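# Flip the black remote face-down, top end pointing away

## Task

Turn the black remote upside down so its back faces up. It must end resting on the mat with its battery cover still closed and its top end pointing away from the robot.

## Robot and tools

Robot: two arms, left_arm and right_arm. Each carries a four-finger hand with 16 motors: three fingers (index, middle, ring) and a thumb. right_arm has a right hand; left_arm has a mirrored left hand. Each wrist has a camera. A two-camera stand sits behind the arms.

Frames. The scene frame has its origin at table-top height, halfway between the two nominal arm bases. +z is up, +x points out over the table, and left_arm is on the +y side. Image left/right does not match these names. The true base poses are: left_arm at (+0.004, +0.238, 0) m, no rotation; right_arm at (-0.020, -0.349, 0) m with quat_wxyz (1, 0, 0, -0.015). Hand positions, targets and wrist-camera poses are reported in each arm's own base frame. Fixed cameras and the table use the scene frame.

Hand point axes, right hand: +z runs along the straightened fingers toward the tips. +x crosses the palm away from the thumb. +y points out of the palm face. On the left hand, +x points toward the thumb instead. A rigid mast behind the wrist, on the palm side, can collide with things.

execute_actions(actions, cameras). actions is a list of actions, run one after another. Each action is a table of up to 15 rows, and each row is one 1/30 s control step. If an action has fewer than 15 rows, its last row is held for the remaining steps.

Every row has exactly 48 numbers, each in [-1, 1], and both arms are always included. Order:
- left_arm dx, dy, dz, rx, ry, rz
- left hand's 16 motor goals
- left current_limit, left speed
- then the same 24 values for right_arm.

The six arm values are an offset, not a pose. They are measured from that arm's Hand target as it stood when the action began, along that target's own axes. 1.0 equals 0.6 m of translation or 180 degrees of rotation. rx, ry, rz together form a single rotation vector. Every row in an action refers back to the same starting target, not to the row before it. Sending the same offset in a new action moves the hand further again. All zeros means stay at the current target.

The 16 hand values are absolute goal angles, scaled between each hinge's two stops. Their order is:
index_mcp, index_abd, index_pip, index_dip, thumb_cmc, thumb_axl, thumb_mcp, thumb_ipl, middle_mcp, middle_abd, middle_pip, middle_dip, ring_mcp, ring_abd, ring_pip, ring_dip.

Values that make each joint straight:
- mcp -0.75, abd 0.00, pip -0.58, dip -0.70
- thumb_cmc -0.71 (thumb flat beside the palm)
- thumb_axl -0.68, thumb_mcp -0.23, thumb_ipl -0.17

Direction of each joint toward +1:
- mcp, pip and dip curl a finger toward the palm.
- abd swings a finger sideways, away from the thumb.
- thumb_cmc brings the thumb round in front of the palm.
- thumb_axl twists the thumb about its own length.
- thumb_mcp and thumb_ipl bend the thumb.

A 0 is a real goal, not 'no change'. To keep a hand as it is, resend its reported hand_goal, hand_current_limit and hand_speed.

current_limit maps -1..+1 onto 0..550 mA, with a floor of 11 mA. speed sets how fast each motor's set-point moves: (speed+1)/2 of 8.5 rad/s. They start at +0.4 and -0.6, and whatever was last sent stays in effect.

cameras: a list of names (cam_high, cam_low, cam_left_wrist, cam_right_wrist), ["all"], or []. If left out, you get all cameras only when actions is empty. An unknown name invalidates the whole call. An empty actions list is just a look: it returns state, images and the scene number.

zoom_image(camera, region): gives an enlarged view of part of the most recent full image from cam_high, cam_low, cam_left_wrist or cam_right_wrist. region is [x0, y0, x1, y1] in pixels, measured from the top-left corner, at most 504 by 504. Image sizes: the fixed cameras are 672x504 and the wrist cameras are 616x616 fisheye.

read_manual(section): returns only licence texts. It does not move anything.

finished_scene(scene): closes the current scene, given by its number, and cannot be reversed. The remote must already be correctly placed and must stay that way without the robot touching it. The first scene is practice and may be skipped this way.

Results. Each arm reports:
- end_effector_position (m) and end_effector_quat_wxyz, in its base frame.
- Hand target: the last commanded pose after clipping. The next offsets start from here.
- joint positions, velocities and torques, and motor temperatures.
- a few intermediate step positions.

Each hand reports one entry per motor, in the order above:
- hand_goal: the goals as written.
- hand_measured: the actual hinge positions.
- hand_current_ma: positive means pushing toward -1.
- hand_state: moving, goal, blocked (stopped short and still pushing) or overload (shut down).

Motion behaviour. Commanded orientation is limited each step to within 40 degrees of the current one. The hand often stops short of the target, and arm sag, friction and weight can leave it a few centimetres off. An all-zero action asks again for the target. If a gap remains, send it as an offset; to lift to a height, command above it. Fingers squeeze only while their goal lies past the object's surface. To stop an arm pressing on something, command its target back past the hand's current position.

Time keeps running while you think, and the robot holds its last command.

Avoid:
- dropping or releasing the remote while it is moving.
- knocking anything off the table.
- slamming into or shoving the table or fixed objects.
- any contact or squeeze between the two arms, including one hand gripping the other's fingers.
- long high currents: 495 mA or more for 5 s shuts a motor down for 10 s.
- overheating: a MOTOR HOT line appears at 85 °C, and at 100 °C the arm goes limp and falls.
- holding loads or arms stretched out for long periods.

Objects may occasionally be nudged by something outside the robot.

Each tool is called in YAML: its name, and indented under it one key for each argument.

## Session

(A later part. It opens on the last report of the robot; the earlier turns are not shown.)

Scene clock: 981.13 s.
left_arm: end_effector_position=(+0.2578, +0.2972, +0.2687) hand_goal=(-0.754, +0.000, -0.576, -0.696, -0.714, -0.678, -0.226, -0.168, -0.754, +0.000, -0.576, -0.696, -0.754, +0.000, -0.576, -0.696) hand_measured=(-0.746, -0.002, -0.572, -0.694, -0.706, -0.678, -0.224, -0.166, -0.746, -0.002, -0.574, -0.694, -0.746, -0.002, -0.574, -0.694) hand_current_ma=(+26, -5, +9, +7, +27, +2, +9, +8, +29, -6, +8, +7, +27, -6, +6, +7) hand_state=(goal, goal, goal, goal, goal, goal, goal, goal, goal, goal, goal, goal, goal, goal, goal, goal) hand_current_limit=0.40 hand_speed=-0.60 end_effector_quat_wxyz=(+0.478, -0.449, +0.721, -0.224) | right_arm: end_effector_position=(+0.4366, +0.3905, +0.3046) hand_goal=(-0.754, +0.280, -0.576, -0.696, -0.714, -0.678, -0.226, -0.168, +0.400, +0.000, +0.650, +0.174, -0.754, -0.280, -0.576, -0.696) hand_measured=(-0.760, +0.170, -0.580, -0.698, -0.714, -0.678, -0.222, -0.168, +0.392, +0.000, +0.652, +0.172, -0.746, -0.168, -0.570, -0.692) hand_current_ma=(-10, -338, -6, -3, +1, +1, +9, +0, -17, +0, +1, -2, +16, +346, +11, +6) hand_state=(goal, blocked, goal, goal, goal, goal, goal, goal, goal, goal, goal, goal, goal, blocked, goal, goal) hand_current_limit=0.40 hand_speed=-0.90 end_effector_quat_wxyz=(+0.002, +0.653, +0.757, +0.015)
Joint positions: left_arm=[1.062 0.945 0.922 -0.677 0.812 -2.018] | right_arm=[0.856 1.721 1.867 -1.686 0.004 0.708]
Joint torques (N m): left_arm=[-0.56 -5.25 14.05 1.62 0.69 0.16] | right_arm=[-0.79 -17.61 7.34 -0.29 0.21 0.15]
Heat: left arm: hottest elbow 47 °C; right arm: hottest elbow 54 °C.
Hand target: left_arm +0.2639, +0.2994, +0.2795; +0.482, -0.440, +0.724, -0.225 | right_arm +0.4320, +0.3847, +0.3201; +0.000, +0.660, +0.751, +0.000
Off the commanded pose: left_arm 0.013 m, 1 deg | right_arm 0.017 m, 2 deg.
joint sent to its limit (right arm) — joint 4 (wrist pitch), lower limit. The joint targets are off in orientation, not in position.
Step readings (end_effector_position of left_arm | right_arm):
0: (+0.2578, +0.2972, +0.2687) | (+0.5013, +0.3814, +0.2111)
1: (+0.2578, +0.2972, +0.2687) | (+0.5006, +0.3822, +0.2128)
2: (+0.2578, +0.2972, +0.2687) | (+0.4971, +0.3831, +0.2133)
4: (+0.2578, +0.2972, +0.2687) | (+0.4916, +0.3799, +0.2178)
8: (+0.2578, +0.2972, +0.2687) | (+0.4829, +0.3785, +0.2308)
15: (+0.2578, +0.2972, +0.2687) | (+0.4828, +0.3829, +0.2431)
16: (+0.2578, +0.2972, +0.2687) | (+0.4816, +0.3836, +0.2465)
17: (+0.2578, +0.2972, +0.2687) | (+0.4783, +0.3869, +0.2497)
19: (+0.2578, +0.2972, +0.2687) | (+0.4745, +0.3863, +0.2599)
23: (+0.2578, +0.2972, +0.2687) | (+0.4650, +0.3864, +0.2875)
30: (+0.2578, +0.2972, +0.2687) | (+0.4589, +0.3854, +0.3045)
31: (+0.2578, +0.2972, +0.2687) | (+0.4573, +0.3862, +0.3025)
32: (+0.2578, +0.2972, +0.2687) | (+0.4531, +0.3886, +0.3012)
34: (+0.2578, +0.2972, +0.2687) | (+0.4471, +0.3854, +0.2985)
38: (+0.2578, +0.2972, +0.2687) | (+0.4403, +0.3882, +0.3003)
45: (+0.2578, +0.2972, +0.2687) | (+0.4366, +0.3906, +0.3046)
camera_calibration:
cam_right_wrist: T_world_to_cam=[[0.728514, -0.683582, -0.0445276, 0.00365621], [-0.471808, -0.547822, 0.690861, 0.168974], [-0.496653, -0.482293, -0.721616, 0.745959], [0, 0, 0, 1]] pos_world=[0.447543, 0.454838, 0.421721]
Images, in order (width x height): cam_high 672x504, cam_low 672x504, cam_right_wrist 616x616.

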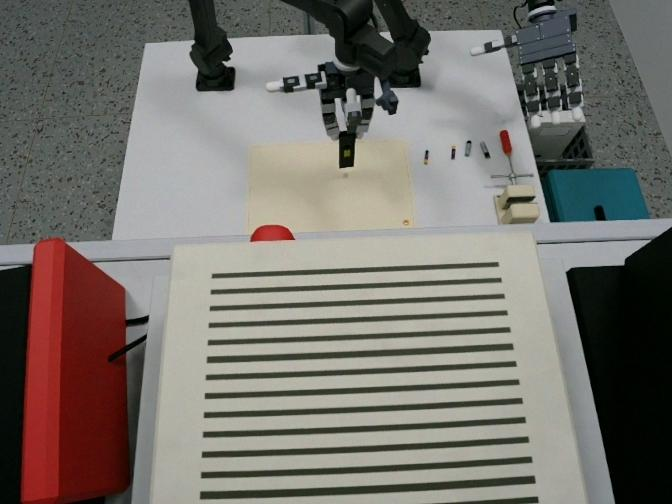

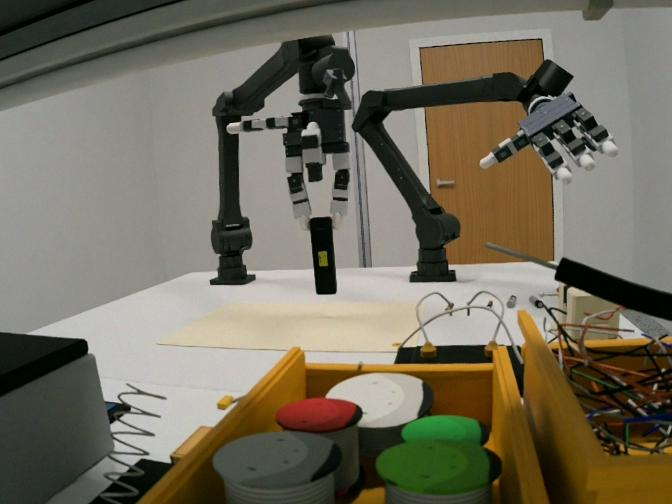

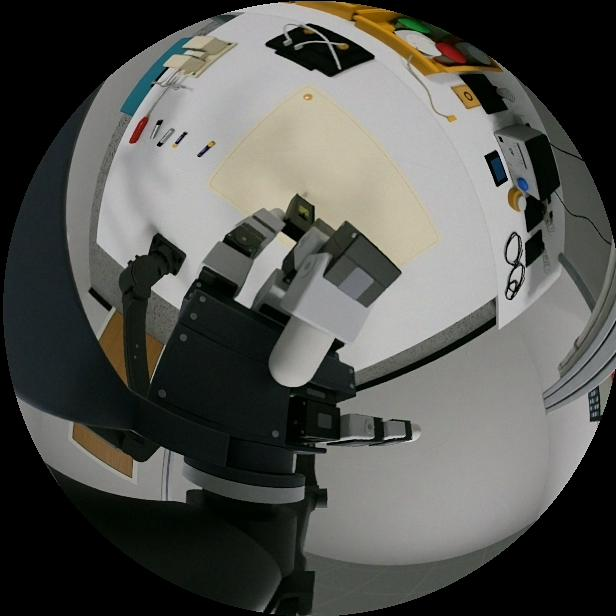

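execute_actions:
  actions:
    - [[0,0,0,0,0,0,-0.754,0,-0.576,-0.696,-0.714,-0.678,-0.226,-0.168,-0.754,0,-0.576,-0.696,-0.754,0,-0.576,-0.696,0.4,-0.6,0.0795,-0.0013,0,0,0,-0.1944,-0.754,0.28,-0.576,-0.696,-0.714,-0.678,-0.226,-0.168,0.4,0,0.65,0.174,-0.754,-0.28,-0.576,-0.696,0.4,-0.9]]
    - [[0,0,0,0,0,0,-0.754,0,-0.576,-0.696,-0.714,-0.678,-0.226,-0.168,-0.754,0,-0.576,-0.696,-0.754,0,-0.576,-0.696,0.4,-0.6,0.0795,-0.0013,0,0,0,-0.1944,-0.754,0.28,-0.576,-0.696,-0.714,-0.678,-0.226,-0.168,0.4,0,0.65,0.174,-0.754,-0.28,-0.576,-0.696,0.4,-0.9]]
  cameras: ["cam_low","cam_high"]

Scene clock: 1000.57 s.
left_arm: end_effector_position=(+0.2578, +0.2972, +0.2687) hand_goal=(-0.754, +0.000, -0.576, -0.696, -0.714, -0.678, -0.226, -0.168, -0.754, +0.000, -0.576, -0.696, -0.754, +0.000, -0.576, -0.696) hand_measured=(-0.746, -0.002, -0.572, -0.694, -0.706, -0.678, -0.224, -0.166, -0.746, -0.002, -0.574, -0.694, -0.746, -0.002, -0.574, -0.694) hand_current_ma=(+26, -5, +9, +7, +27, +2, +9, +8, +29, -6, +8, +7, +27, -6, +6, +7) hand_state=(goal, goal, goal, goal, goal, goal, goal, goal, goal, goal, goal, goal, goal, goal, goal, goal) hand_current_limit=0.40 hand_speed=-0.60 end_effector_quat_wxyz=(+0.478, -0.449, +0.721, -0.224) | right_arm: end_effector_position=(+0.3879, +0.4675, +0.3013) hand_goal=(-0.754, +0.280, -0.576, -0.696, -0.714, -0.678, -0.226, -0.168, +0.400, +0.000, +0.650, +0.174, -0.754, -0.280, -0.576, -0.696) hand_measured=(-0.760, +0.170, -0.580, -0.698, -0.714, -0.678, -0.222, -0.168, +0.392, +0.000, +0.652, +0.172, -0.744, -0.168, -0.570, -0.692) hand_current_ma=(-10, -338, -7, -3, -1, +1, +9, +0, -17, +0, +1, -2, +20, +346, +11, +6) hand_state=(goal, blocked, goal, goal, goal, goal, goal, goal, goal, goal, goal, goal, goal, blocked, goal, goal) hand_current_limit=0.40 hand_speed=-0.90 end_effector_quat_wxyz=(+0.005, +0.113, +0.994, +0.007)
Joint positions: left_arm=[1.062 0.945 0.922 -0.677 0.812 -2.018] | right_arm=[0.844 1.702 1.834 -1.686 -0.001 -0.501]
Joint torques (N m): left_arm=[-0.5 -5.3 14.05 1.63 0.7 0.16] | right_arm=[-1.9 -16.73 9.52 -0.34 -0.16 -0.15]
Heat: left arm: hottest elbow 47 °C; right arm: hottest elbow 53 °C.
Hand target: left_arm +0.2639, +0.2994, +0.2795; +0.482, -0.440, +0.724, -0.225 | right_arm +0.3923, +0.4665, +0.3202; +0.000, +0.110, +0.994, +0.000
Off the commanded pose: left_arm 0.013 m, 1 deg | right_arm 0.020 m, 1 deg.
joint sent to its limit (right arm) — joint 4 (wrist pitch), lower limit. The joint targets are off in orientation, not in position.
Step readings (end_effector_position of left_arm | right_arm):
0: (+0.2578, +0.2972, +0.2687) | (+0.4366, +0.3905, +0.3046)
1: (+0.2578, +0.2972, +0.2687) | (+0.4363, +0.3938, +0.3044)
2: (+0.2578, +0.2972, +0.2687) | (+0.4337, +0.4031, +0.3043)
4: (+0.2578, +0.2972, +0.2687) | (+0.4303, +0.4138, +0.3032)
8: (+0.2578, +0.2972, +0.2687) | (+0.4266, +0.4284, +0.3031)
15: (+0.2578, +0.2972, +0.2687) | (+0.4248, +0.4355, +0.3030)
16: (+0.2578, +0.2972, +0.2687) | (+0.4226, +0.4382, +0.3024)
17: (+0.2578, +0.2972, +0.2687) | (+0.4176, +0.4447, +0.3021)
19: (+0.2578, +0.2972, +0.2687) | (+0.4082, +0.4523, +0.3015)
23: (+0.2578, +0.2972, +0.2687) | (+0.3971, +0.4622, +0.3013)
30: (+0.2578, +0.2972, +0.2687) | (+0.3898, +0.4666, +0.3013)
Images, in order (width x height): cam_high 672x504, cam_low 672x504.

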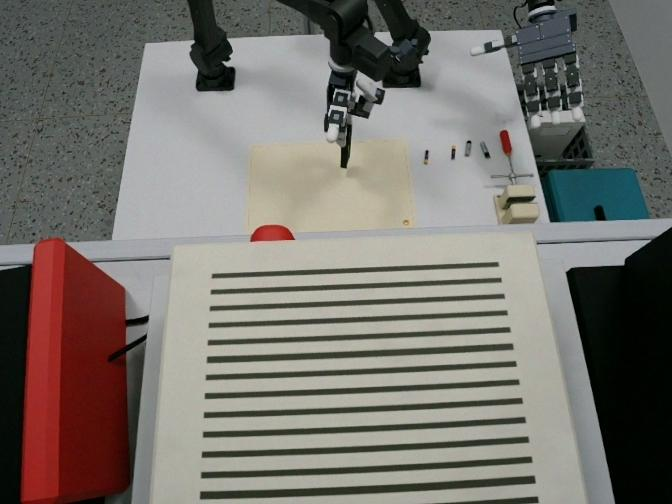

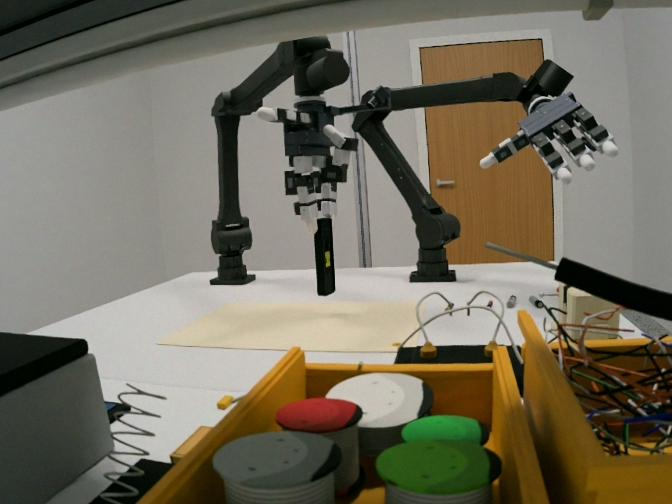

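execute_actions:
  actions:
    - [[0,0,0,0,0,0,-0.754,0,-0.576,-0.696,-0.714,-0.678,-0.226,-0.168,-0.754,0,-0.576,-0.696,-0.754,0,-0.576,-0.696,0.4,-0.6,0.0795,-0.0013,0,0,0,-0.1944,-0.754,0.28,-0.576,-0.696,-0.714,-0.678,-0.226,-0.168,0.4,0,0.65,0.174,-0.754,-0.28,-0.576,-0.696,0.4,-0.9]]
    - [[0,0,0,0,0,0,-0.754,0,-0.576,-0.696,-0.714,-0.678,-0.226,-0.168,-0.754,0,-0.576,-0.696,-0.754,0,-0.576,-0.696,0.4,-0.6,0.0795,-0.0013,0,0,0,-0.1944,-0.754,0.28,-0.576,-0.696,-0.714,-0.678,-0.226,-0.168,0.4,0,0.65,0.174,-0.754,-0.28,-0.576,-0.696,0.4,-0.9]]
    - [[0,0,0,0,0,0,-0.754,0,-0.576,-0.696,-0.714,-0.678,-0.226,-0.168,-0.754,0,-0.576,-0.696,-0.754,0,-0.576,-0.696,0.4,-0.6,0.0457,0.0052,0,0,0,-0.1111,-0.754,0.28,-0.576,-0.696,-0.714,-0.678,-0.226,-0.168,0.4,0,0.65,0.174,-0.754,-0.28,-0.576,-0.696,0.4,-0.9]]
  cameras: ["cam_low","cam_high","cam_right_wrist"]

zoom_image:
  camera: "cam_low"
  region: [220, 200, 380, 350]

zoom_image:
  camera: "cam_high"
  region: [290, 80, 410, 200]

Scene clock: 1014.33 s.
left_arm: end_effector_position=(+0.2578, +0.2972, +0.2687) hand_goal=(-0.754, +0.000, -0.576, -0.696, -0.714, -0.678, -0.226, -0.168, -0.754, +0.000, -0.576, -0.696, -0.754, +0.000, -0.576, -0.696) hand_measured=(-0.746, -0.002, -0.572, -0.694, -0.706, -0.678, -0.224, -0.166, -0.746, -0.002, -0.574, -0.694, -0.746, -0.002, -0.574, -0.694) hand_current_ma=(+26, -5, +9, +7, +27, +2, +9, +8, +29, -6, +8, +7, +27, -6, +6, +7) hand_state=(goal, goal, goal, goal, goal, goal, goal, goal, goal, goal, goal, goal, goal, goal, goal, goal) hand_current_limit=0.40 hand_speed=-0.60 end_effector_quat_wxyz=(+0.478, -0.449, +0.721, -0.224) | right_arm: end_effector_position=(+0.2752, +0.4269, +0.2999) hand_goal=(-0.754, +0.280, -0.576, -0.696, -0.714, -0.678, -0.226, -0.168, +0.400, +0.000, +0.650, +0.174, -0.754, -0.280, -0.576, -0.696) hand_measured=(-0.760, +0.170, -0.580, -0.698, -0.716, -0.678, -0.222, -0.168, +0.392, +0.000, +0.652, +0.172, -0.742, -0.168, -0.568, -0.692) hand_current_ma=(-12, -338, -7, -3, -2, +1, +9, +0, -17, -1, +1, -2, +28, +346, +12, +6) hand_state=(goal, blocked, goal, goal, goal, goal, goal, goal, goal, goal, goal, goal, goal, blocked, goal, goal) hand_current_limit=0.40 hand_speed=-0.90 end_effector_quat_wxyz=(+0.008, -0.617, +0.787, +0.004)
Joint positions: left_arm=[1.062 0.945 0.922 -0.677 0.812 -2.018] | right_arm=[0.828 1.702 1.834 -1.686 -0.005 -2.073]
Joint torques (N m): left_arm=[-0.5 -5.3 14.06 1.63 0.69 0.16] | right_arm=[-0.85 -13.74 12.11 -0.35 -0.36 -0.16]
Motor temperatures (°C): left_arm=[23 28 47 23 27 22] | right_arm=[24 29 55 23 23 23]
Heat: left arm: hottest elbow 47 °C; right arm: hottest elbow 55 °C.
Hand target: left_arm +0.2639, +0.2994, +0.2795; +0.482, -0.440, +0.724, -0.225 | right_arm +0.2844, +0.4358, +0.3200; +0.000, -0.625, +0.780, +0.000
Off the commanded pose: left_arm 0.013 m, 1 deg | right_arm 0.024 m, 2 deg.
joint sent to its limit (right arm) — joint 4 (wrist pitch), lower limit. The joint targets are off in orientation, not in position.
Step readings (end_effector_position of left_arm | right_arm):
0: (+0.2578, +0.2972, +0.2687) | (+0.3879, +0.4675, +0.3013)
1: (+0.2578, +0.2972, +0.2687) | (+0.3841, +0.4691, +0.3014)
2: (+0.2578, +0.2972, +0.2687) | (+0.3777, +0.4711, +0.3010)
4: (+0.2578, +0.2972, +0.2687) | (+0.3660, +0.4737, +0.3006)
8: (+0.2578, +0.2972, +0.2687) | (+0.3516, +0.4746, +0.3008)
15: (+0.2578, +0.2972, +0.2687) | (+0.3416, +0.4742, +0.3010)
16: (+0.2578, +0.2972, +0.2687) | (+0.3373, +0.4733, +0.3008)
17: (+0.2578, +0.2972, +0.2687) | (+0.3304, +0.4703, +0.3001)
19: (+0.2578, +0.2972, +0.2687) | (+0.3190, +0.4648, +0.2995)
23: (+0.2578, +0.2972, +0.2687) | (+0.3043, +0.4576, +0.3000)
30: (+0.2578, +0.2972, +0.2687) | (+0.2950, +0.4523, +0.3005)
31: (+0.2578, +0.2972, +0.2687) | (+0.2932, +0.4501, +0.3003)
32: (+0.2578, +0.2972, +0.2687) | (+0.2895, +0.4458, +0.3002)
34: (+0.2578, +0.2972, +0.2687) | (+0.2841, +0.4393, +0.3001)
38: (+0.2578, +0.2972, +0.2687) | (+0.2785, +0.4319, +0.3001)
45: (+0.2578, +0.2972, +0.2687) | (+0.2756, +0.4276, +0.2999)
camera_calibration:
cam_right_wrist: T_world_to_cam=[[-0.414185, 0.909505, -0.0353754, -0.222485], [0.617994, 0.309541, 0.722681, -0.559402], [0.668232, 0.277462, -0.690276, 0.0257132], [0, 0, 0, 1]] pos_world=[0.236374, 0.368375, 0.414148]
Images, in order (width x height): cam_high 672x504, cam_low 672x504, cam_right_wrist 616x616.

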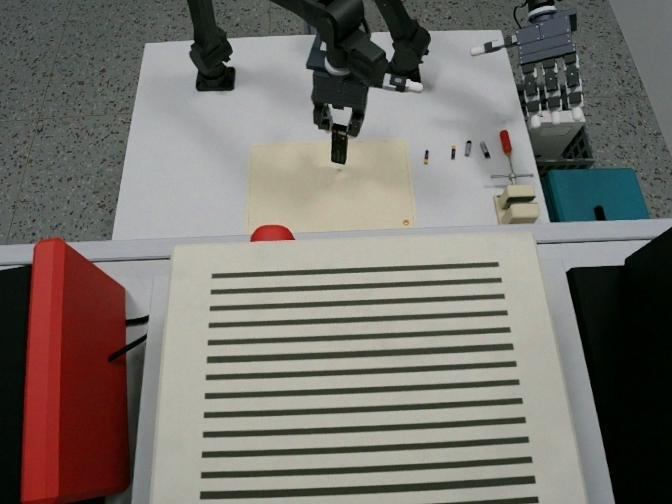

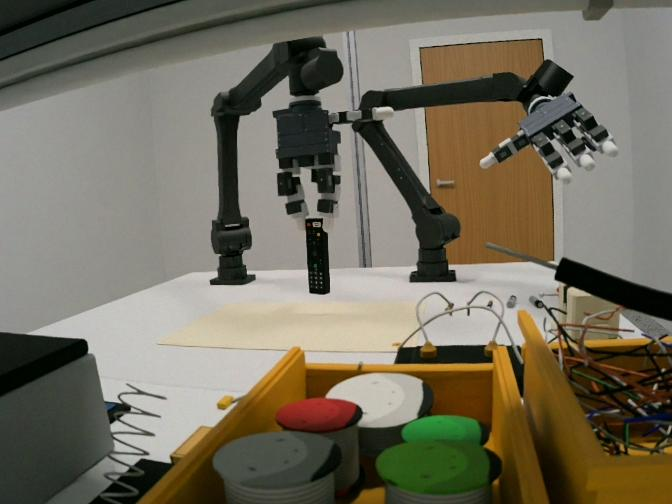

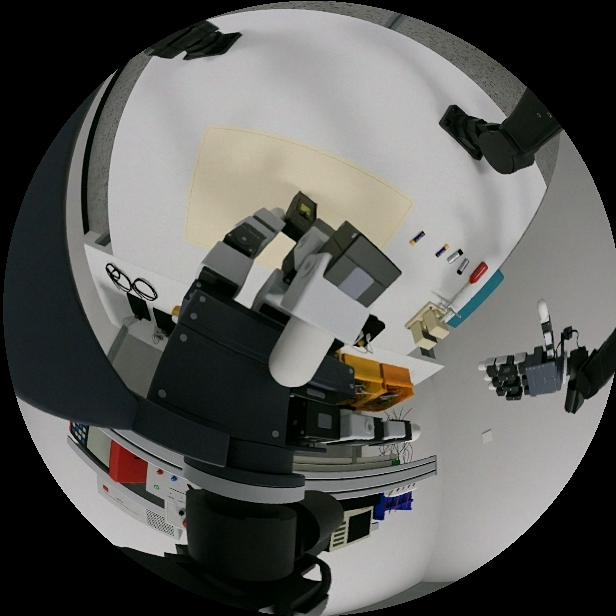

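Scaled by 3.150 from the camera's 672x504 image, which has a finer 960x720 frame.

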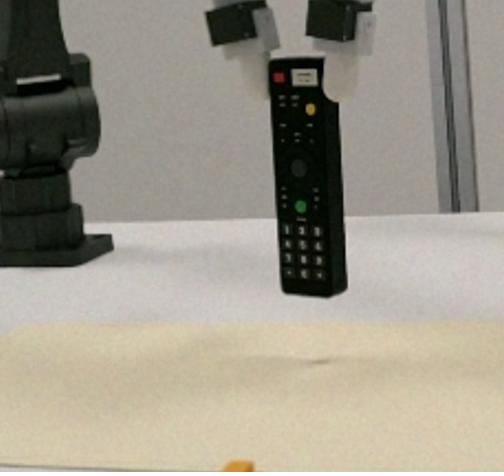

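Scaled by 4.200 from the camera's 672x504 image, which has a finer 960x720 frame.

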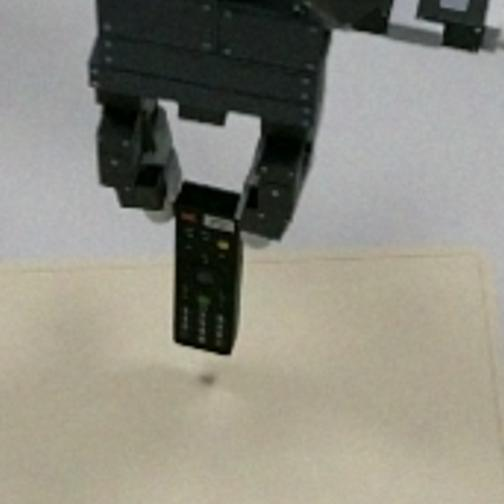

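execute_actions:
  actions:
    - [[0,0,0,0,0,0,-0.754,0,-0.576,-0.696,-0.714,-0.678,-0.226,-0.168,-0.754,0,-0.576,-0.696,-0.754,0,-0.576,-0.696,0.4,-0.6,0,0,0.033,0,0,0,-0.754,0.28,-0.576,-0.696,-0.714,-0.678,-0.226,-0.168,0.4,0,0.65,0.174,-0.754,-0.28,-0.576,-0.696,0.4,-0.9]]
    - [[0,0,0,0,0,0,-0.754,0,-0.576,-0.696,-0.714,-0.678,-0.226,-0.168,-0.754,0,-0.576,-0.696,-0.754,0,-0.576,-0.696,0.4,-0.6,0,0,0.033,0,0,0,-0.754,0.28,-0.576,-0.696,-0.714,-0.678,-0.226,-0.168,0.4,0,0.65,0.174,-0.754,-0.28,-0.576,-0.696,0.4,-0.9]]
  cameras: ["cam_low"]

zoom_image:
  camera: "cam_low"
  region: [220, 200, 380, 350]

Scene clock: 1032.73 s.
left_arm: end_effector_position=(+0.2578, +0.2972, +0.2687) hand_goal=(-0.754, +0.000, -0.576, -0.696, -0.714, -0.678, -0.226, -0.168, -0.754, +0.000, -0.576, -0.696, -0.754, +0.000, -0.576, -0.696) hand_measured=(-0.746, -0.002, -0.572, -0.694, -0.706, -0.678, -0.224, -0.166, -0.746, -0.002, -0.574, -0.694, -0.746, -0.002, -0.574, -0.694) hand_current_ma=(+26, -5, +9, +7, +27, +2, +9, +8, +29, -6, +8, +7, +27, -6, +6, +7) hand_state=(goal, goal, goal, goal, goal, goal, goal, goal, goal, goal, goal, goal, goal, goal, goal, goal) hand_current_limit=0.40 hand_speed=-0.60 end_effector_quat_wxyz=(+0.478, -0.449, +0.721, -0.224) | right_arm: end_effector_position=(+0.2811, +0.4317, +0.2798) hand_goal=(-0.754, +0.280, -0.576, -0.696, -0.714, -0.678, -0.226, -0.168, +0.400, +0.000, +0.650, +0.174, -0.754, -0.280, -0.576, -0.696) hand_measured=(-0.760, +0.170, -0.580, -0.698, -0.716, -0.678, -0.222, -0.168, +0.392, +0.000, +0.652, +0.172, -0.742, -0.168, -0.568, -0.692) hand_current_ma=(-12, -338, -7, -3, -2, +1, +9, +0, -17, -1, +1, -2, +28, +346, +12, +6) hand_state=(goal, blocked, goal, goal, goal, goal, goal, goal, goal, goal, goal, goal, goal, blocked, goal, goal) hand_current_limit=0.40 hand_speed=-0.90 end_effector_quat_wxyz=(-0.009, -0.618, +0.786, -0.002)
Joint positions: left_arm=[1.062 0.945 0.922 -0.677 0.812 -2.018] | right_arm=[0.828 1.743 1.834 -1.681 0.001 -2.075]
Joint torques (N m): left_arm=[-0.5 -5.25 14.05 1.63 0.69 0.16] | right_arm=[-0.5 -15.03 8.46 0.23 -0.01 -0.2]
Motor temperatures (°C): left_arm=[23 28 47 23 27 22] | right_arm=[24 29 60 23 23 23]
Heat: left arm: hottest elbow 47 °C; right arm: hottest elbow 60 °C.
Hand target: left_arm +0.2639, +0.2994, +0.2795; +0.482, -0.440, +0.724, -0.225 | right_arm +0.2844, +0.4358, +0.2804; +0.000, -0.625, +0.780, +0.000
Off the commanded pose: left_arm 0.013 m, 1 deg | right_arm 0.005 m, 2 deg.
Step readings (end_effector_position of left_arm | right_arm):
0: (+0.2578, +0.2972, +0.2687) | (+0.2752, +0.4269, +0.2999)
1: (+0.2578, +0.2972, +0.2687) | (+0.2754, +0.4271, +0.2992)
2: (+0.2578, +0.2972, +0.2687) | (+0.2755, +0.4272, +0.2981)
4: (+0.2578, +0.2972, +0.2687) | (+0.2762, +0.4279, +0.2951)
8: (+0.2578, +0.2972, +0.2687) | (+0.2784, +0.4299, +0.2866)
15: (+0.2578, +0.2972, +0.2687) | (+0.2791, +0.4307, +0.2832)
16: (+0.2578, +0.2972, +0.2687) | (+0.2791, +0.4307, +0.2832)
17: (+0.2578, +0.2972, +0.2687) | (+0.2798, +0.4307, +0.2828)
19: (+0.2578, +0.2972, +0.2687) | (+0.2804, +0.4309, +0.2818)
23: (+0.2578, +0.2972, +0.2687) | (+0.2809, +0.4316, +0.2803)
30: (+0.2578, +0.2972, +0.2687) | (+0.2811, +0.4317, +0.2798)
Images, in order (width x height): cam_low 672x504.

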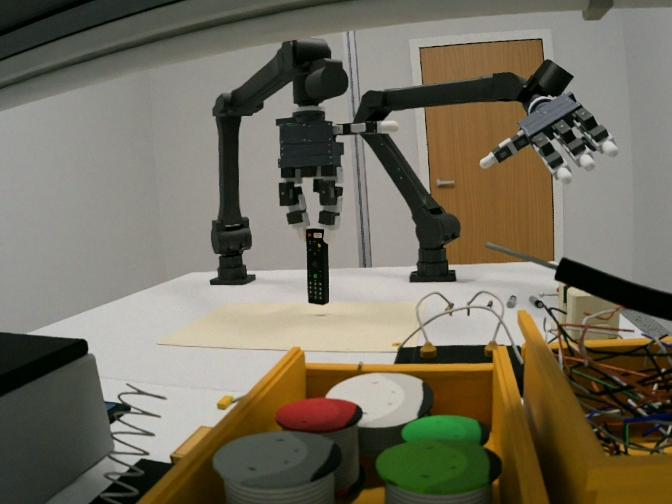

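Scaled by 3.150 from the camera's 672x504 image, which has a finer 960x720 frame.

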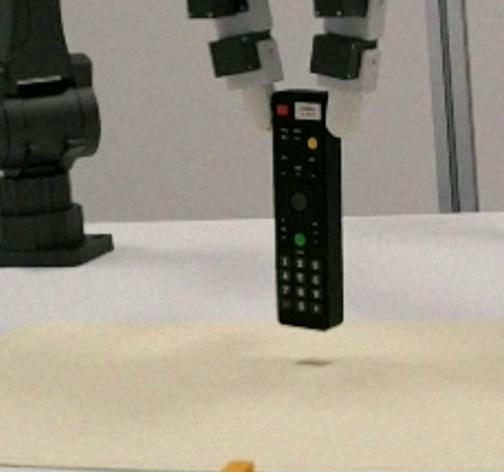

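execute_actions:
  actions:
    - [[0,0,0,0,0,0,-0.754,0,-0.576,-0.696,-0.714,-0.678,-0.226,-0.168,-0.754,0,-0.576,-0.696,-0.754,0,-0.576,-0.696,0.4,-0.6,0,-0.02,0.045,0,0,0,-0.754,0.28,-0.576,-0.696,-0.714,-0.678,-0.226,-0.168,0.4,0,0.65,0.174,-0.754,-0.28,-0.576,-0.696,0.4,-0.9]]
    - [[0,0,0,0,0,0,-0.754,0,-0.576,-0.696,-0.714,-0.678,-0.226,-0.168,-0.754,0,-0.576,-0.696,-0.754,0,-0.576,-0.696,0.4,-0.6,0,-0.05,0.013,0,0,0,-0.754,0.28,-0.576,-0.696,-0.714,-0.678,-0.226,-0.168,0.4,0,0.65,0.174,-0.754,-0.28,-0.576,-0.696,0.4,-0.9]]
  cameras: ["cam_low","cam_high"]

zoom_image:
  camera: "cam_low"
  region: [220, 200, 380, 350]

Scene clock: 1044.13 s.
left_arm: end_effector_position=(+0.2578, +0.2972, +0.2687) hand_goal=(-0.754, +0.000, -0.576, -0.696, -0.714, -0.678, -0.226, -0.168, -0.754, +0.000, -0.576, -0.696, -0.754, +0.000, -0.576, -0.696) hand_measured=(-0.746, -0.002, -0.572, -0.694, -0.706, -0.678, -0.224, -0.166, -0.746, -0.002, -0.574, -0.694, -0.746, -0.002, -0.574, -0.694) hand_current_ma=(+26, -5, +9, +7, +27, +2, +9, +8, +29, -6, +8, +7, +27, -6, +6, +7) hand_state=(goal, goal, goal, goal, goal, goal, goal, goal, goal, goal, goal, goal, goal, goal, goal, goal) hand_current_limit=0.40 hand_speed=-0.60 end_effector_quat_wxyz=(+0.478, -0.449, +0.721, -0.224) | right_arm: end_effector_position=(+0.3225, +0.4198, +0.2492) hand_goal=(-0.754, +0.280, -0.576, -0.696, -0.714, -0.678, -0.226, -0.168, +0.400, +0.000, +0.650, +0.174, -0.754, -0.280, -0.576, -0.696) hand_measured=(-0.764, +0.170, -0.582, -0.698, -0.714, -0.678, -0.222, -0.168, +0.392, +0.000, +0.652, +0.172, -0.744, -0.168, -0.570, -0.692) hand_current_ma=(-19, -337, -8, -3, -1, +1, +9, +0, -17, -1, +1, -2, +18, +346, +11, +6) hand_state=(goal, blocked, goal, goal, goal, goal, goal, goal, goal, goal, goal, goal, goal, blocked, goal, goal) hand_current_limit=0.40 hand_speed=-0.90 end_effector_quat_wxyz=(+0.002, -0.594, +0.804, -0.011)
Joint positions: left_arm=[1.062 0.945 0.922 -0.677 0.812 -2.018] | right_arm=[0.762 1.768 1.794 -1.595 0.022 -2.081]
Joint torques (N m): left_arm=[-0.5 -5.25 14.05 1.63 0.69 0.15] | right_arm=[-0.67 -13.45 9.16 -0.2 -0.07 -0.09]
Motor temperatures (°C): left_arm=[23 28 48 23 27 22] | right_arm=[24 30 59 23 23 23]
Heat: left arm: hottest elbow 48 °C; right arm: hottest elbow 59 °C.
Hand target: left_arm +0.2639, +0.2994, +0.2795; +0.482, -0.440, +0.724, -0.225 | right_arm +0.3256, +0.4266, +0.2457; +0.000, -0.625, +0.781, +0.000
Off the commanded pose: left_arm 0.013 m, 1 deg | right_arm 0.008 m, 5 deg.
joint sent to its limit (right arm) — joint 6 (wrist roll), lower limit. The joint targets are off in orientation, not in position.
Step readings (end_effector_position of left_arm | right_arm):
0: (+0.2578, +0.2972, +0.2687) | (+0.2811, +0.4317, +0.2798)
1: (+0.2578, +0.2972, +0.2687) | (+0.2820, +0.4316, +0.2775)
2: (+0.2578, +0.2972, +0.2687) | (+0.2850, +0.4320, +0.2741)
4: (+0.2578, +0.2972, +0.2687) | (+0.2891, +0.4340, +0.2672)
8: (+0.2578, +0.2972, +0.2687) | (+0.2912, +0.4345, +0.2557)
15: (+0.2578, +0.2972, +0.2687) | (+0.2917, +0.4351, +0.2557)
16: (+0.2578, +0.2972, +0.2687) | (+0.2938, +0.4338, +0.2548)
17: (+0.2578, +0.2972, +0.2687) | (+0.2964, +0.4325, +0.2545)
19: (+0.2578, +0.2972, +0.2687) | (+0.3030, +0.4283, +0.2530)
23: (+0.2578, +0.2972, +0.2687) | (+0.3146, +0.4228, +0.2513)
30: (+0.2578, +0.2972, +0.2687) | (+0.3225, +0.4198, +0.2492)
Images, in order (width x height): cam_high 672x504, cam_low 672x504.

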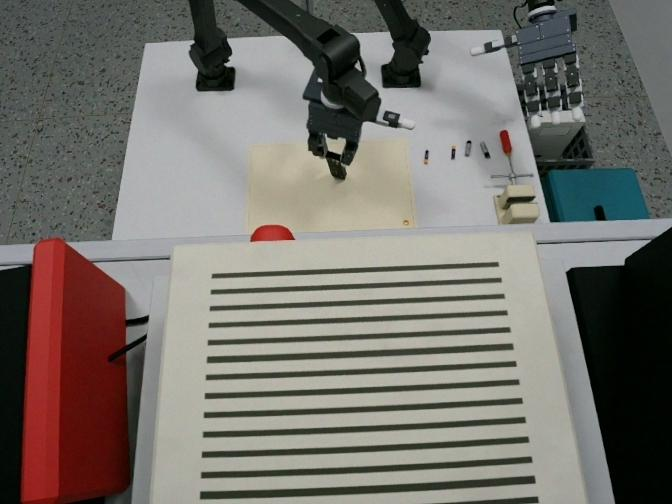

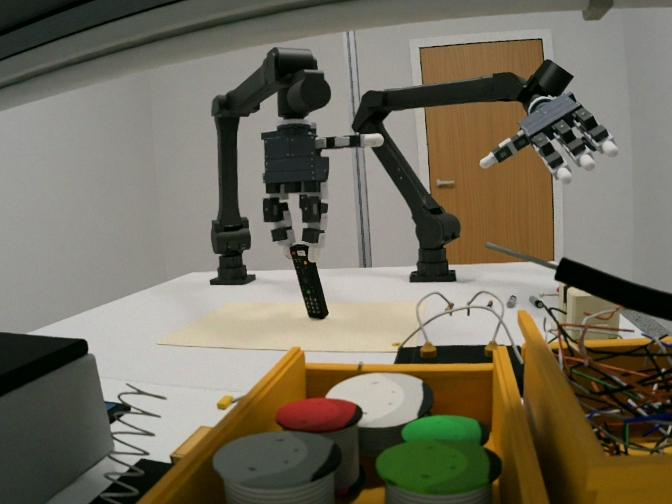

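Scaled by 3.150 from the camera's 672x504 image, which has a finer 960x720 frame.

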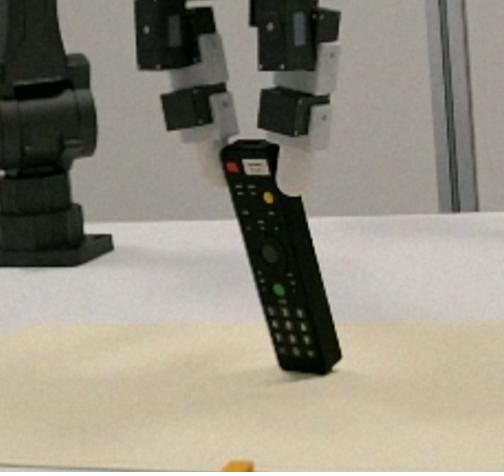

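execute_actions:
  actions:
    - [[0,0,0,0,0,0,-0.754,0,-0.576,-0.696,-0.714,-0.678,-0.226,-0.168,-0.754,0,-0.576,-0.696,-0.754,0,-0.576,-0.696,0.4,-0.6,0,-0.05,0.03,0,0,0,-0.754,0.28,-0.576,-0.696,-0.714,-0.678,-0.226,-0.168,0.4,0,0.65,0.174,-0.754,-0.28,-0.576,-0.696,0.4,-0.9]]
    - [[0,0,0,0,0,0,-0.754,0,-0.576,-0.696,-0.714,-0.678,-0.226,-0.168,-0.754,0,-0.576,-0.696,-0.754,0,-0.576,-0.696,0.4,-0.6,0,-0.042,0.042,0,0,0,-0.754,0.28,-0.576,-0.696,-0.714,-0.678,-0.226,-0.168,0.4,0,0.65,0.174,-0.754,-0.28,-0.576,-0.696,0.4,-0.9]]
  cameras: ["cam_low","cam_high"]

zoom_image:
  camera: "cam_low"
  region: [220, 200, 380, 350]

zoom_image:
  camera: "cam_high"
  region: [290, 100, 410, 220]

Scene clock: 1061.67 s.
left_arm: end_effector_position=(+0.2578, +0.2972, +0.2687) hand_goal=(-0.754, +0.000, -0.576, -0.696, -0.714, -0.678, -0.226, -0.168, -0.754, +0.000, -0.576, -0.696, -0.754, +0.000, -0.576, -0.696) hand_measured=(-0.746, -0.002, -0.572, -0.694, -0.706, -0.678, -0.224, -0.166, -0.746, -0.002, -0.574, -0.694, -0.746, -0.002, -0.574, -0.694) hand_current_ma=(+26, -5, +9, +7, +27, +2, +9, +8, +29, -6, +8, +7, +27, -6, +6, +7) hand_state=(goal, goal, goal, goal, goal, goal, goal, goal, goal, goal, goal, goal, goal, goal, goal, goal) hand_current_limit=0.40 hand_speed=-0.60 end_effector_quat_wxyz=(+0.478, -0.449, +0.721, -0.224) | right_arm: end_effector_position=(+0.3743, +0.4072, +0.1906) hand_goal=(-0.754, +0.280, -0.576, -0.696, -0.714, -0.678, -0.226, -0.168, +0.400, +0.000, +0.650, +0.174, -0.754, -0.280, -0.576, -0.696) hand_measured=(-0.774, +0.174, -0.592, -0.704, -0.714, -0.678, -0.222, -0.168, +0.392, +0.000, +0.652, +0.172, -0.744, -0.168, -0.570, -0.694) hand_current_ma=(-52, -325, -32, -14, +0, +1, +9, +0, -17, -1, +1, -2, +21, +346, +8, +2) hand_state=(blocked, blocked, goal, goal, goal, goal, goal, goal, goal, goal, goal, goal, goal, blocked, goal, goal) hand_current_limit=0.40 hand_speed=-0.90 end_effector_quat_wxyz=(-0.019, -0.566, +0.824, -0.028)
Joint positions: left_arm=[1.062 0.945 0.922 -0.677 0.812 -2.018] | right_arm=[0.691 1.874 1.794 -1.534 0.053 -2.082]
Joint torques (N m): left_arm=[-0.5 -5.3 14.06 1.63 0.69 0.16] | right_arm=[-1.14 -17.55 9.57 -0.25 -0.28 -0.12]
Motor temperatures (°C): left_arm=[23 28 48 23 27 22] | right_arm=[24 29 57 23 23 23]
Heat: left arm: hottest elbow 48 °C; right arm: hottest elbow 57 °C.
Hand target: left_arm +0.2639, +0.2994, +0.2795; +0.482, -0.440, +0.724, -0.225 | right_arm +0.3795, +0.4145, +0.2026; +0.000, -0.625, +0.781, +0.000
Off the commanded pose: left_arm 0.013 m, 1 deg | right_arm 0.015 m, 9 deg.
joint sent to its limit (right arm) — joint 6 (wrist roll), lower limit. The joint targets are off in orientation, not in position.
Step readings (end_effector_position of left_arm | right_arm):
0: (+0.2578, +0.2972, +0.2687) | (+0.3225, +0.4198, +0.2492)
1: (+0.2578, +0.2972, +0.2687) | (+0.3238, +0.4191, +0.2481)
2: (+0.2578, +0.2972, +0.2687) | (+0.3293, +0.4157, +0.2461)
4: (+0.2578, +0.2972, +0.2687) | (+0.3349, +0.4162, +0.2427)
8: (+0.2578, +0.2972, +0.2687) | (+0.3465, +0.4143, +0.2360)
15: (+0.2578, +0.2972, +0.2687) | (+0.3543, +0.4092, +0.2293)
16: (+0.2578, +0.2972, +0.2687) | (+0.3555, +0.4084, +0.2279)
17: (+0.2578, +0.2972, +0.2687) | (+0.3583, +0.4071, +0.2264)
19: (+0.2578, +0.2972, +0.2687) | (+0.3645, +0.4071, +0.2209)
23: (+0.2578, +0.2972, +0.2687) | (+0.3717, +0.4072, +0.2042)
30: (+0.2578, +0.2972, +0.2687) | (+0.3743, +0.4072, +0.1906)
Images, in order (width x height): cam_high 672x504, cam_low 672x504.

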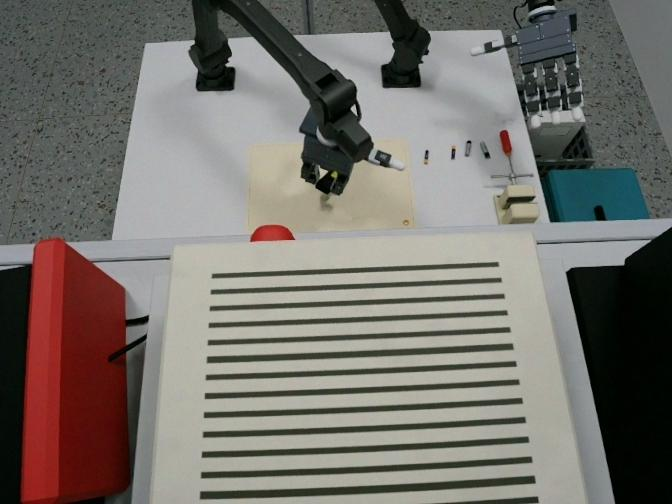

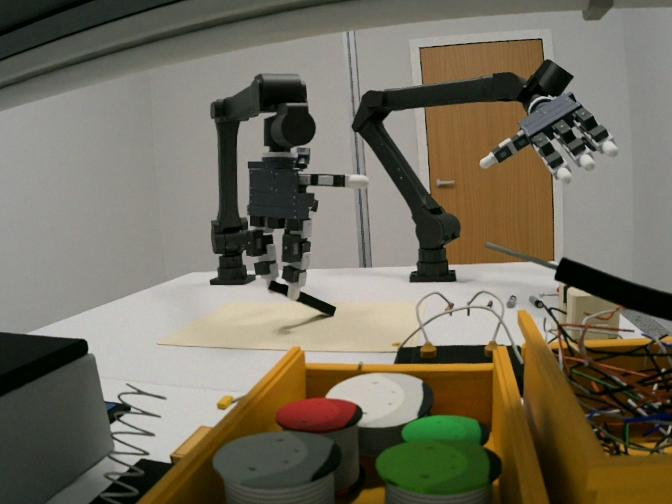

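Scaled by 3.150 from the camera's 672x504 image, which has a finer 960x720 frame.

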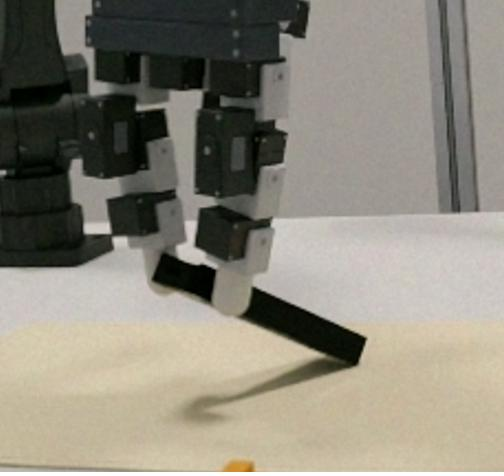

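Scaled by 4.200 from the camera's 672x504 image, which has a finer 960x720 frame.

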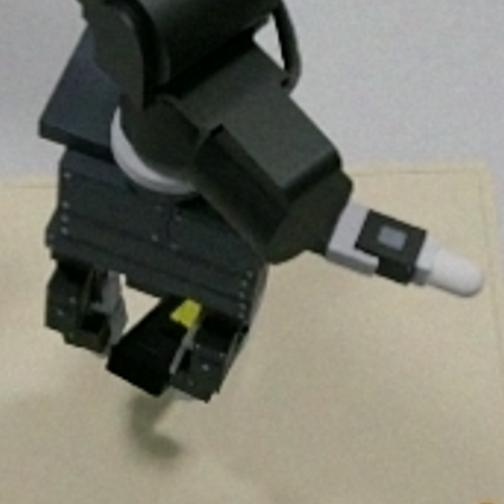

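execute_actions:
  actions:
    - [[0,0,0,0,0,0,-0.754,0,-0.576,-0.696,-0.714,-0.678,-0.226,-0.168,-0.754,0,-0.576,-0.696,-0.754,0,-0.576,-0.696,0.4,-0.6,0,-0.015,0.06,0,0,0,-0.754,0.28,-0.576,-0.696,-0.714,-0.678,-0.226,-0.168,0.4,0,0.65,0.174,-0.754,-0.28,-0.576,-0.696,0.4,-0.9]]
    - [[0,0,0,0,0,0,-0.754,0,-0.576,-0.696,-0.714,-0.678,-0.226,-0.168,-0.754,0,-0.576,-0.696,-0.754,0,-0.576,-0.696,0.4,-0.6,0,-0.01,0.035,0,0,0,-0.754,0.28,-0.576,-0.696,-0.714,-0.678,-0.226,-0.168,0.4,0,0.65,0.174,-0.754,-0.28,-0.576,-0.696,0.4,-0.9]]
  cameras: ["cam_low","cam_high"]

zoom_image:
  camera: "cam_low"
  region: [220, 220, 380, 370]

zoom_image:
  camera: "cam_high"
  region: [290, 120, 410, 240]

Scene clock: 1076.00 s.
left_arm: end_effector_position=(+0.2578, +0.2972, +0.2687) hand_goal=(-0.754, +0.000, -0.576, -0.696, -0.714, -0.678, -0.226, -0.168, -0.754, +0.000, -0.576, -0.696, -0.754, +0.000, -0.576, -0.696) hand_measured=(-0.746, -0.002, -0.572, -0.694, -0.706, -0.678, -0.224, -0.166, -0.746, -0.002, -0.574, -0.694, -0.746, -0.002, -0.574, -0.694) hand_current_ma=(+26, -5, +9, +7, +27, +2, +9, +8, +29, -6, +8, +7, +27, -6, +6, +7) hand_state=(goal, goal, goal, goal, goal, goal, goal, goal, goal, goal, goal, goal, goal, goal, goal, goal) hand_current_limit=0.40 hand_speed=-0.60 end_effector_quat_wxyz=(+0.478, -0.449, +0.721, -0.224) | right_arm: end_effector_position=(+0.3915, +0.4130, +0.1497) hand_goal=(-0.754, +0.280, -0.576, -0.696, -0.714, -0.678, -0.226, -0.168, +0.400, +0.000, +0.650, +0.174, -0.754, -0.280, -0.576, -0.696) hand_measured=(-0.756, +0.174, -0.578, -0.698, -0.714, -0.678, -0.222, -0.168, +0.392, +0.000, +0.652, +0.172, -0.752, -0.168, -0.576, -0.694) hand_current_ma=(-2, -325, -3, -3, +0, +1, +9, +0, -17, -1, +1, -2, +4, +346, +0, +1) hand_state=(goal, blocked, goal, goal, goal, goal, goal, goal, goal, goal, goal, goal, goal, blocked, goal, goal) hand_current_limit=0.40 hand_speed=-0.90 end_effector_quat_wxyz=(-0.002, -0.561, +0.828, -0.027)
Joint positions: left_arm=[1.062 0.945 0.922 -0.677 0.812 -2.018] | right_arm=[0.679 1.909 1.74 -1.411 0.053 -2.082]
Joint torques (N m): left_arm=[-0.5 -5.25 14.06 1.63 0.69 0.15] | right_arm=[-0.91 -17.14 7.13 0.21 -0.06 -0.14]
Motor temperatures (°C): left_arm=[23 28 48 23 27 22] | right_arm=[24 30 56 23 23 23]
Heat: left arm: hottest elbow 48 °C; right arm: hottest elbow 56 °C.
Hand target: left_arm +0.2639, +0.2994, +0.2795; +0.482, -0.440, +0.724, -0.225 | right_arm +0.3941, +0.4113, +0.1455; +0.000, -0.625, +0.780, +0.000
Off the commanded pose: left_arm 0.013 m, 1 deg | right_arm 0.005 m, 10 deg.
joint sent to its limit (right arm) — joint 6 (wrist roll), lower limit. The joint targets are off in orientation, not in position.
Step readings (end_effector_position of left_arm | right_arm):
0: (+0.2578, +0.2972, +0.2687) | (+0.3743, +0.4072, +0.1906)
1: (+0.2578, +0.2972, +0.2687) | (+0.3751, +0.4078, +0.1892)
2: (+0.2578, +0.2972, +0.2687) | (+0.3776, +0.4096, +0.1867)
4: (+0.2578, +0.2972, +0.2687) | (+0.3827, +0.4136, +0.1825)
8: (+0.2578, +0.2972, +0.2687) | (+0.3859, +0.4147, +0.1747)
15: (+0.2578, +0.2972, +0.2687) | (+0.3860, +0.4141, +0.1726)
16: (+0.2578, +0.2972, +0.2687) | (+0.3860, +0.4141, +0.1711)
17: (+0.2578, +0.2972, +0.2687) | (+0.3877, +0.4142, +0.1686)
19: (+0.2578, +0.2972, +0.2687) | (+0.3899, +0.4142, +0.1636)
23: (+0.2578, +0.2972, +0.2687) | (+0.3904, +0.4140, +0.1533)
30: (+0.2578, +0.2972, +0.2687) | (+0.3915, +0.4130, +0.1497)
Images, in order (width x height): cam_high 672x504, cam_low 672x504.

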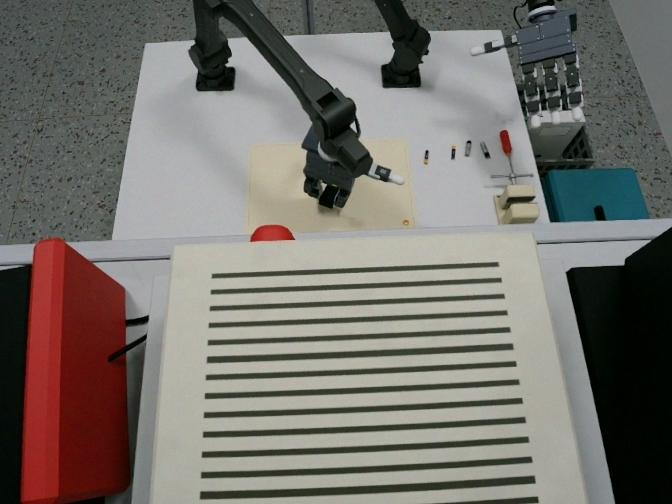

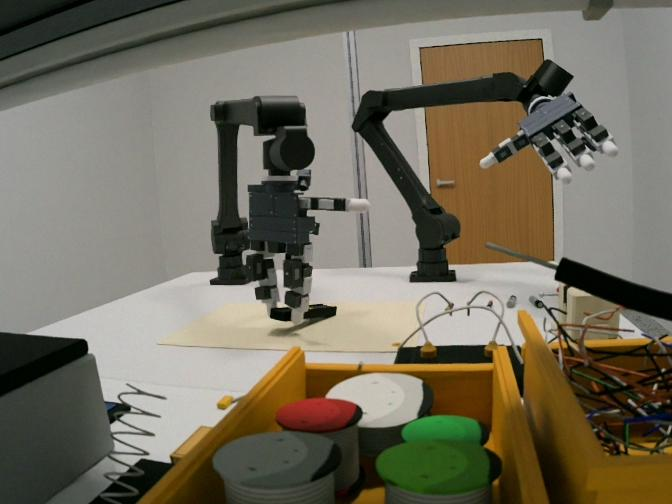

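Scaled by 3.150 from the camera's 672x504 image, which has a finer 960x720 frame.

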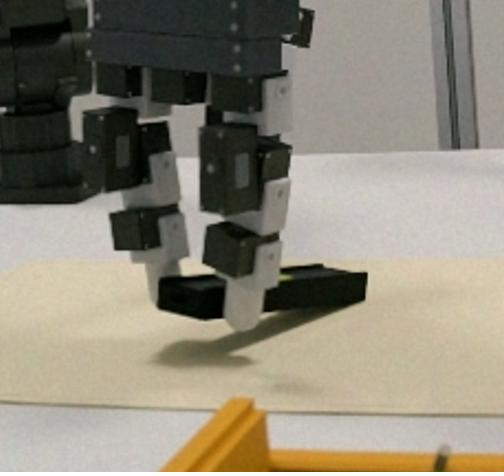

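Scaled by 4.200 from the camera's 672x504 image, which has a finer 960x720 frame.

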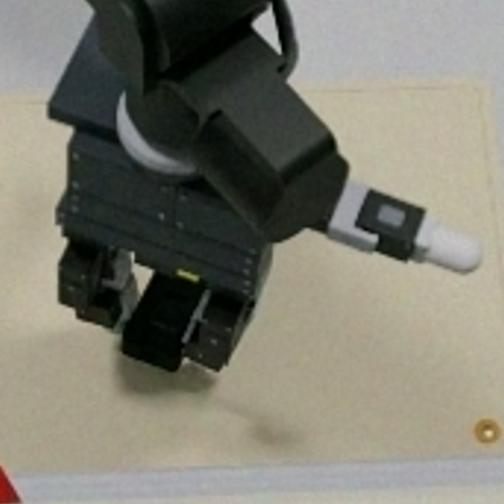

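execute_actions:
  actions:
    - [[0,0,0,0,0,0,-0.754,0,-0.576,-0.696,-0.714,-0.678,-0.226,-0.168,-0.754,0,-0.576,-0.696,-0.754,0,-0.576,-0.696,0.4,-0.6,0,0,0.022,0,0,0,-0.754,0.28,-0.576,-0.696,-0.714,-0.678,-0.226,-0.168,0.4,0,0.65,0.174,-0.754,-0.28,-0.576,-0.696,0.4,-0.9]]
  cameras: ["cam_low","cam_high"]

zoom_image:
  camera: "cam_low"
  region: [220, 220, 380, 370]

Scene clock: 1087.87 s.
left_arm: end_effector_position=(+0.2578, +0.2972, +0.2687) hand_goal=(-0.754, +0.000, -0.576, -0.696, -0.714, -0.678, -0.226, -0.168, -0.754, +0.000, -0.576, -0.696, -0.754, +0.000, -0.576, -0.696) hand_measured=(-0.746, -0.002, -0.572, -0.694, -0.706, -0.678, -0.224, -0.166, -0.746, -0.002, -0.574, -0.694, -0.746, -0.002, -0.574, -0.694) hand_current_ma=(+26, -5, +9, +7, +27, +2, +9, +8, +29, -6, +8, +7, +27, -6, +6, +7) hand_state=(goal, goal, goal, goal, goal, goal, goal, goal, goal, goal, goal, goal, goal, goal, goal, goal) hand_current_limit=0.40 hand_speed=-0.60 end_effector_quat_wxyz=(+0.478, -0.449, +0.721, -0.224) | right_arm: end_effector_position=(+0.3917, +0.4132, +0.1385) hand_goal=(-0.754, +0.280, -0.576, -0.696, -0.714, -0.678, -0.226, -0.168, +0.400, +0.000, +0.650, +0.174, -0.754, -0.280, -0.576, -0.696) hand_measured=(-0.756, +0.174, -0.576, -0.698, -0.714, -0.678, -0.222, -0.168, +0.392, +0.000, +0.652, +0.172, -0.752, -0.168, -0.576, -0.694) hand_current_ma=(-2, -325, -1, -2, +0, +1, +9, +0, -17, -1, +1, -2, +1, +346, +0, +1) hand_state=(goal, blocked, goal, goal, goal, goal, goal, goal, goal, goal, goal, goal, goal, blocked, goal, goal) hand_current_limit=0.40 hand_speed=-0.90 end_effector_quat_wxyz=(+0.000, -0.561, +0.828, -0.027)
Joint positions: left_arm=[1.062 0.945 0.922 -0.677 0.812 -2.018] | right_arm=[0.679 1.913 1.717 -1.38 0.053 -2.082]
Joint torques (N m): left_arm=[-0.5 -5.25 14.06 1.63 0.69 0.16] | right_arm=[-1.26 -17.03 6.98 0.32 -0.08 -0.17]
Heat: left arm: hottest elbow 48 °C; right arm: hottest elbow 54 °C.
Hand target: left_arm +0.2639, +0.2994, +0.2795; +0.482, -0.440, +0.724, -0.225 | right_arm +0.3941, +0.4114, +0.1324; +0.000, -0.625, +0.780, +0.000
Off the commanded pose: left_arm 0.013 m, 1 deg | right_arm 0.007 m, 10 deg.
joint sent to its limit (right arm) — joint 6 (wrist roll), lower limit. The joint targets are off in orientation, not in position.
Step readings (end_effector_position of left_arm | right_arm):
0: (+0.2578, +0.2972, +0.2687) | (+0.3915, +0.4130, +0.1497)
1: (+0.2578, +0.2972, +0.2687) | (+0.3914, +0.4129, +0.1488)
2: (+0.2578, +0.2972, +0.2687) | (+0.3920, +0.4134, +0.1469)
4: (+0.2578, +0.2972, +0.2687) | (+0.3928, +0.4140, +0.1439)
8: (+0.2578, +0.2972, +0.2687) | (+0.3918, +0.4133, +0.1389)
15: (+0.2578, +0.2972, +0.2687) | (+0.3917, +0.4132, +0.1385)
Images, in order (width x height): cam_high 672x504, cam_low 672x504.

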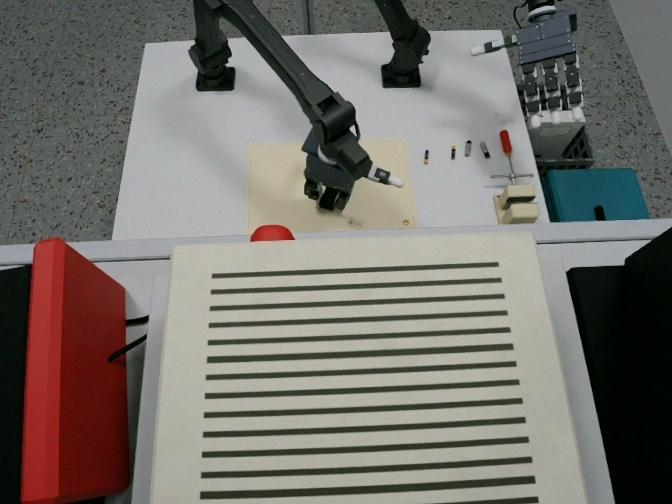

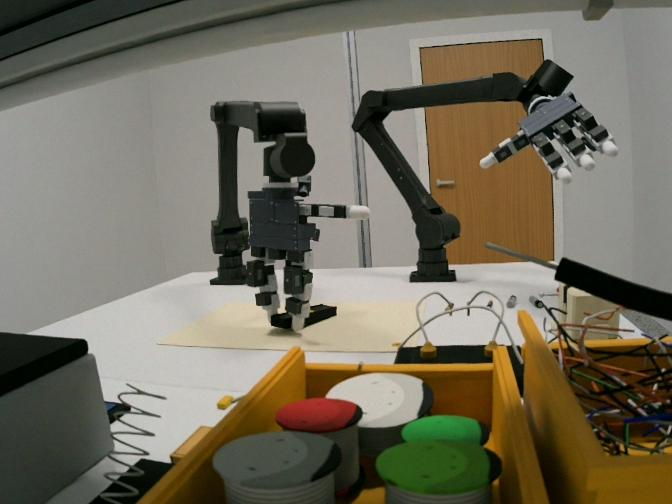

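Scaled by 3.150 from the camera's 672x504 image, which has a finer 960x720 frame.

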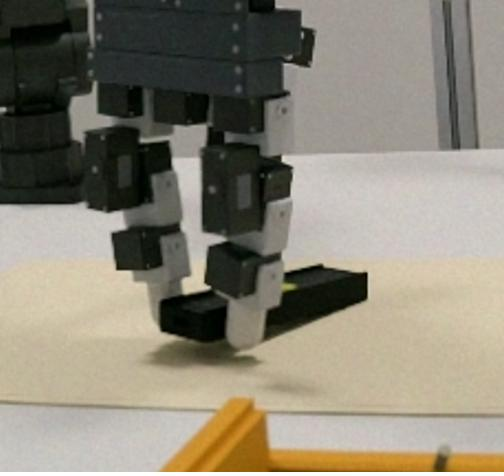

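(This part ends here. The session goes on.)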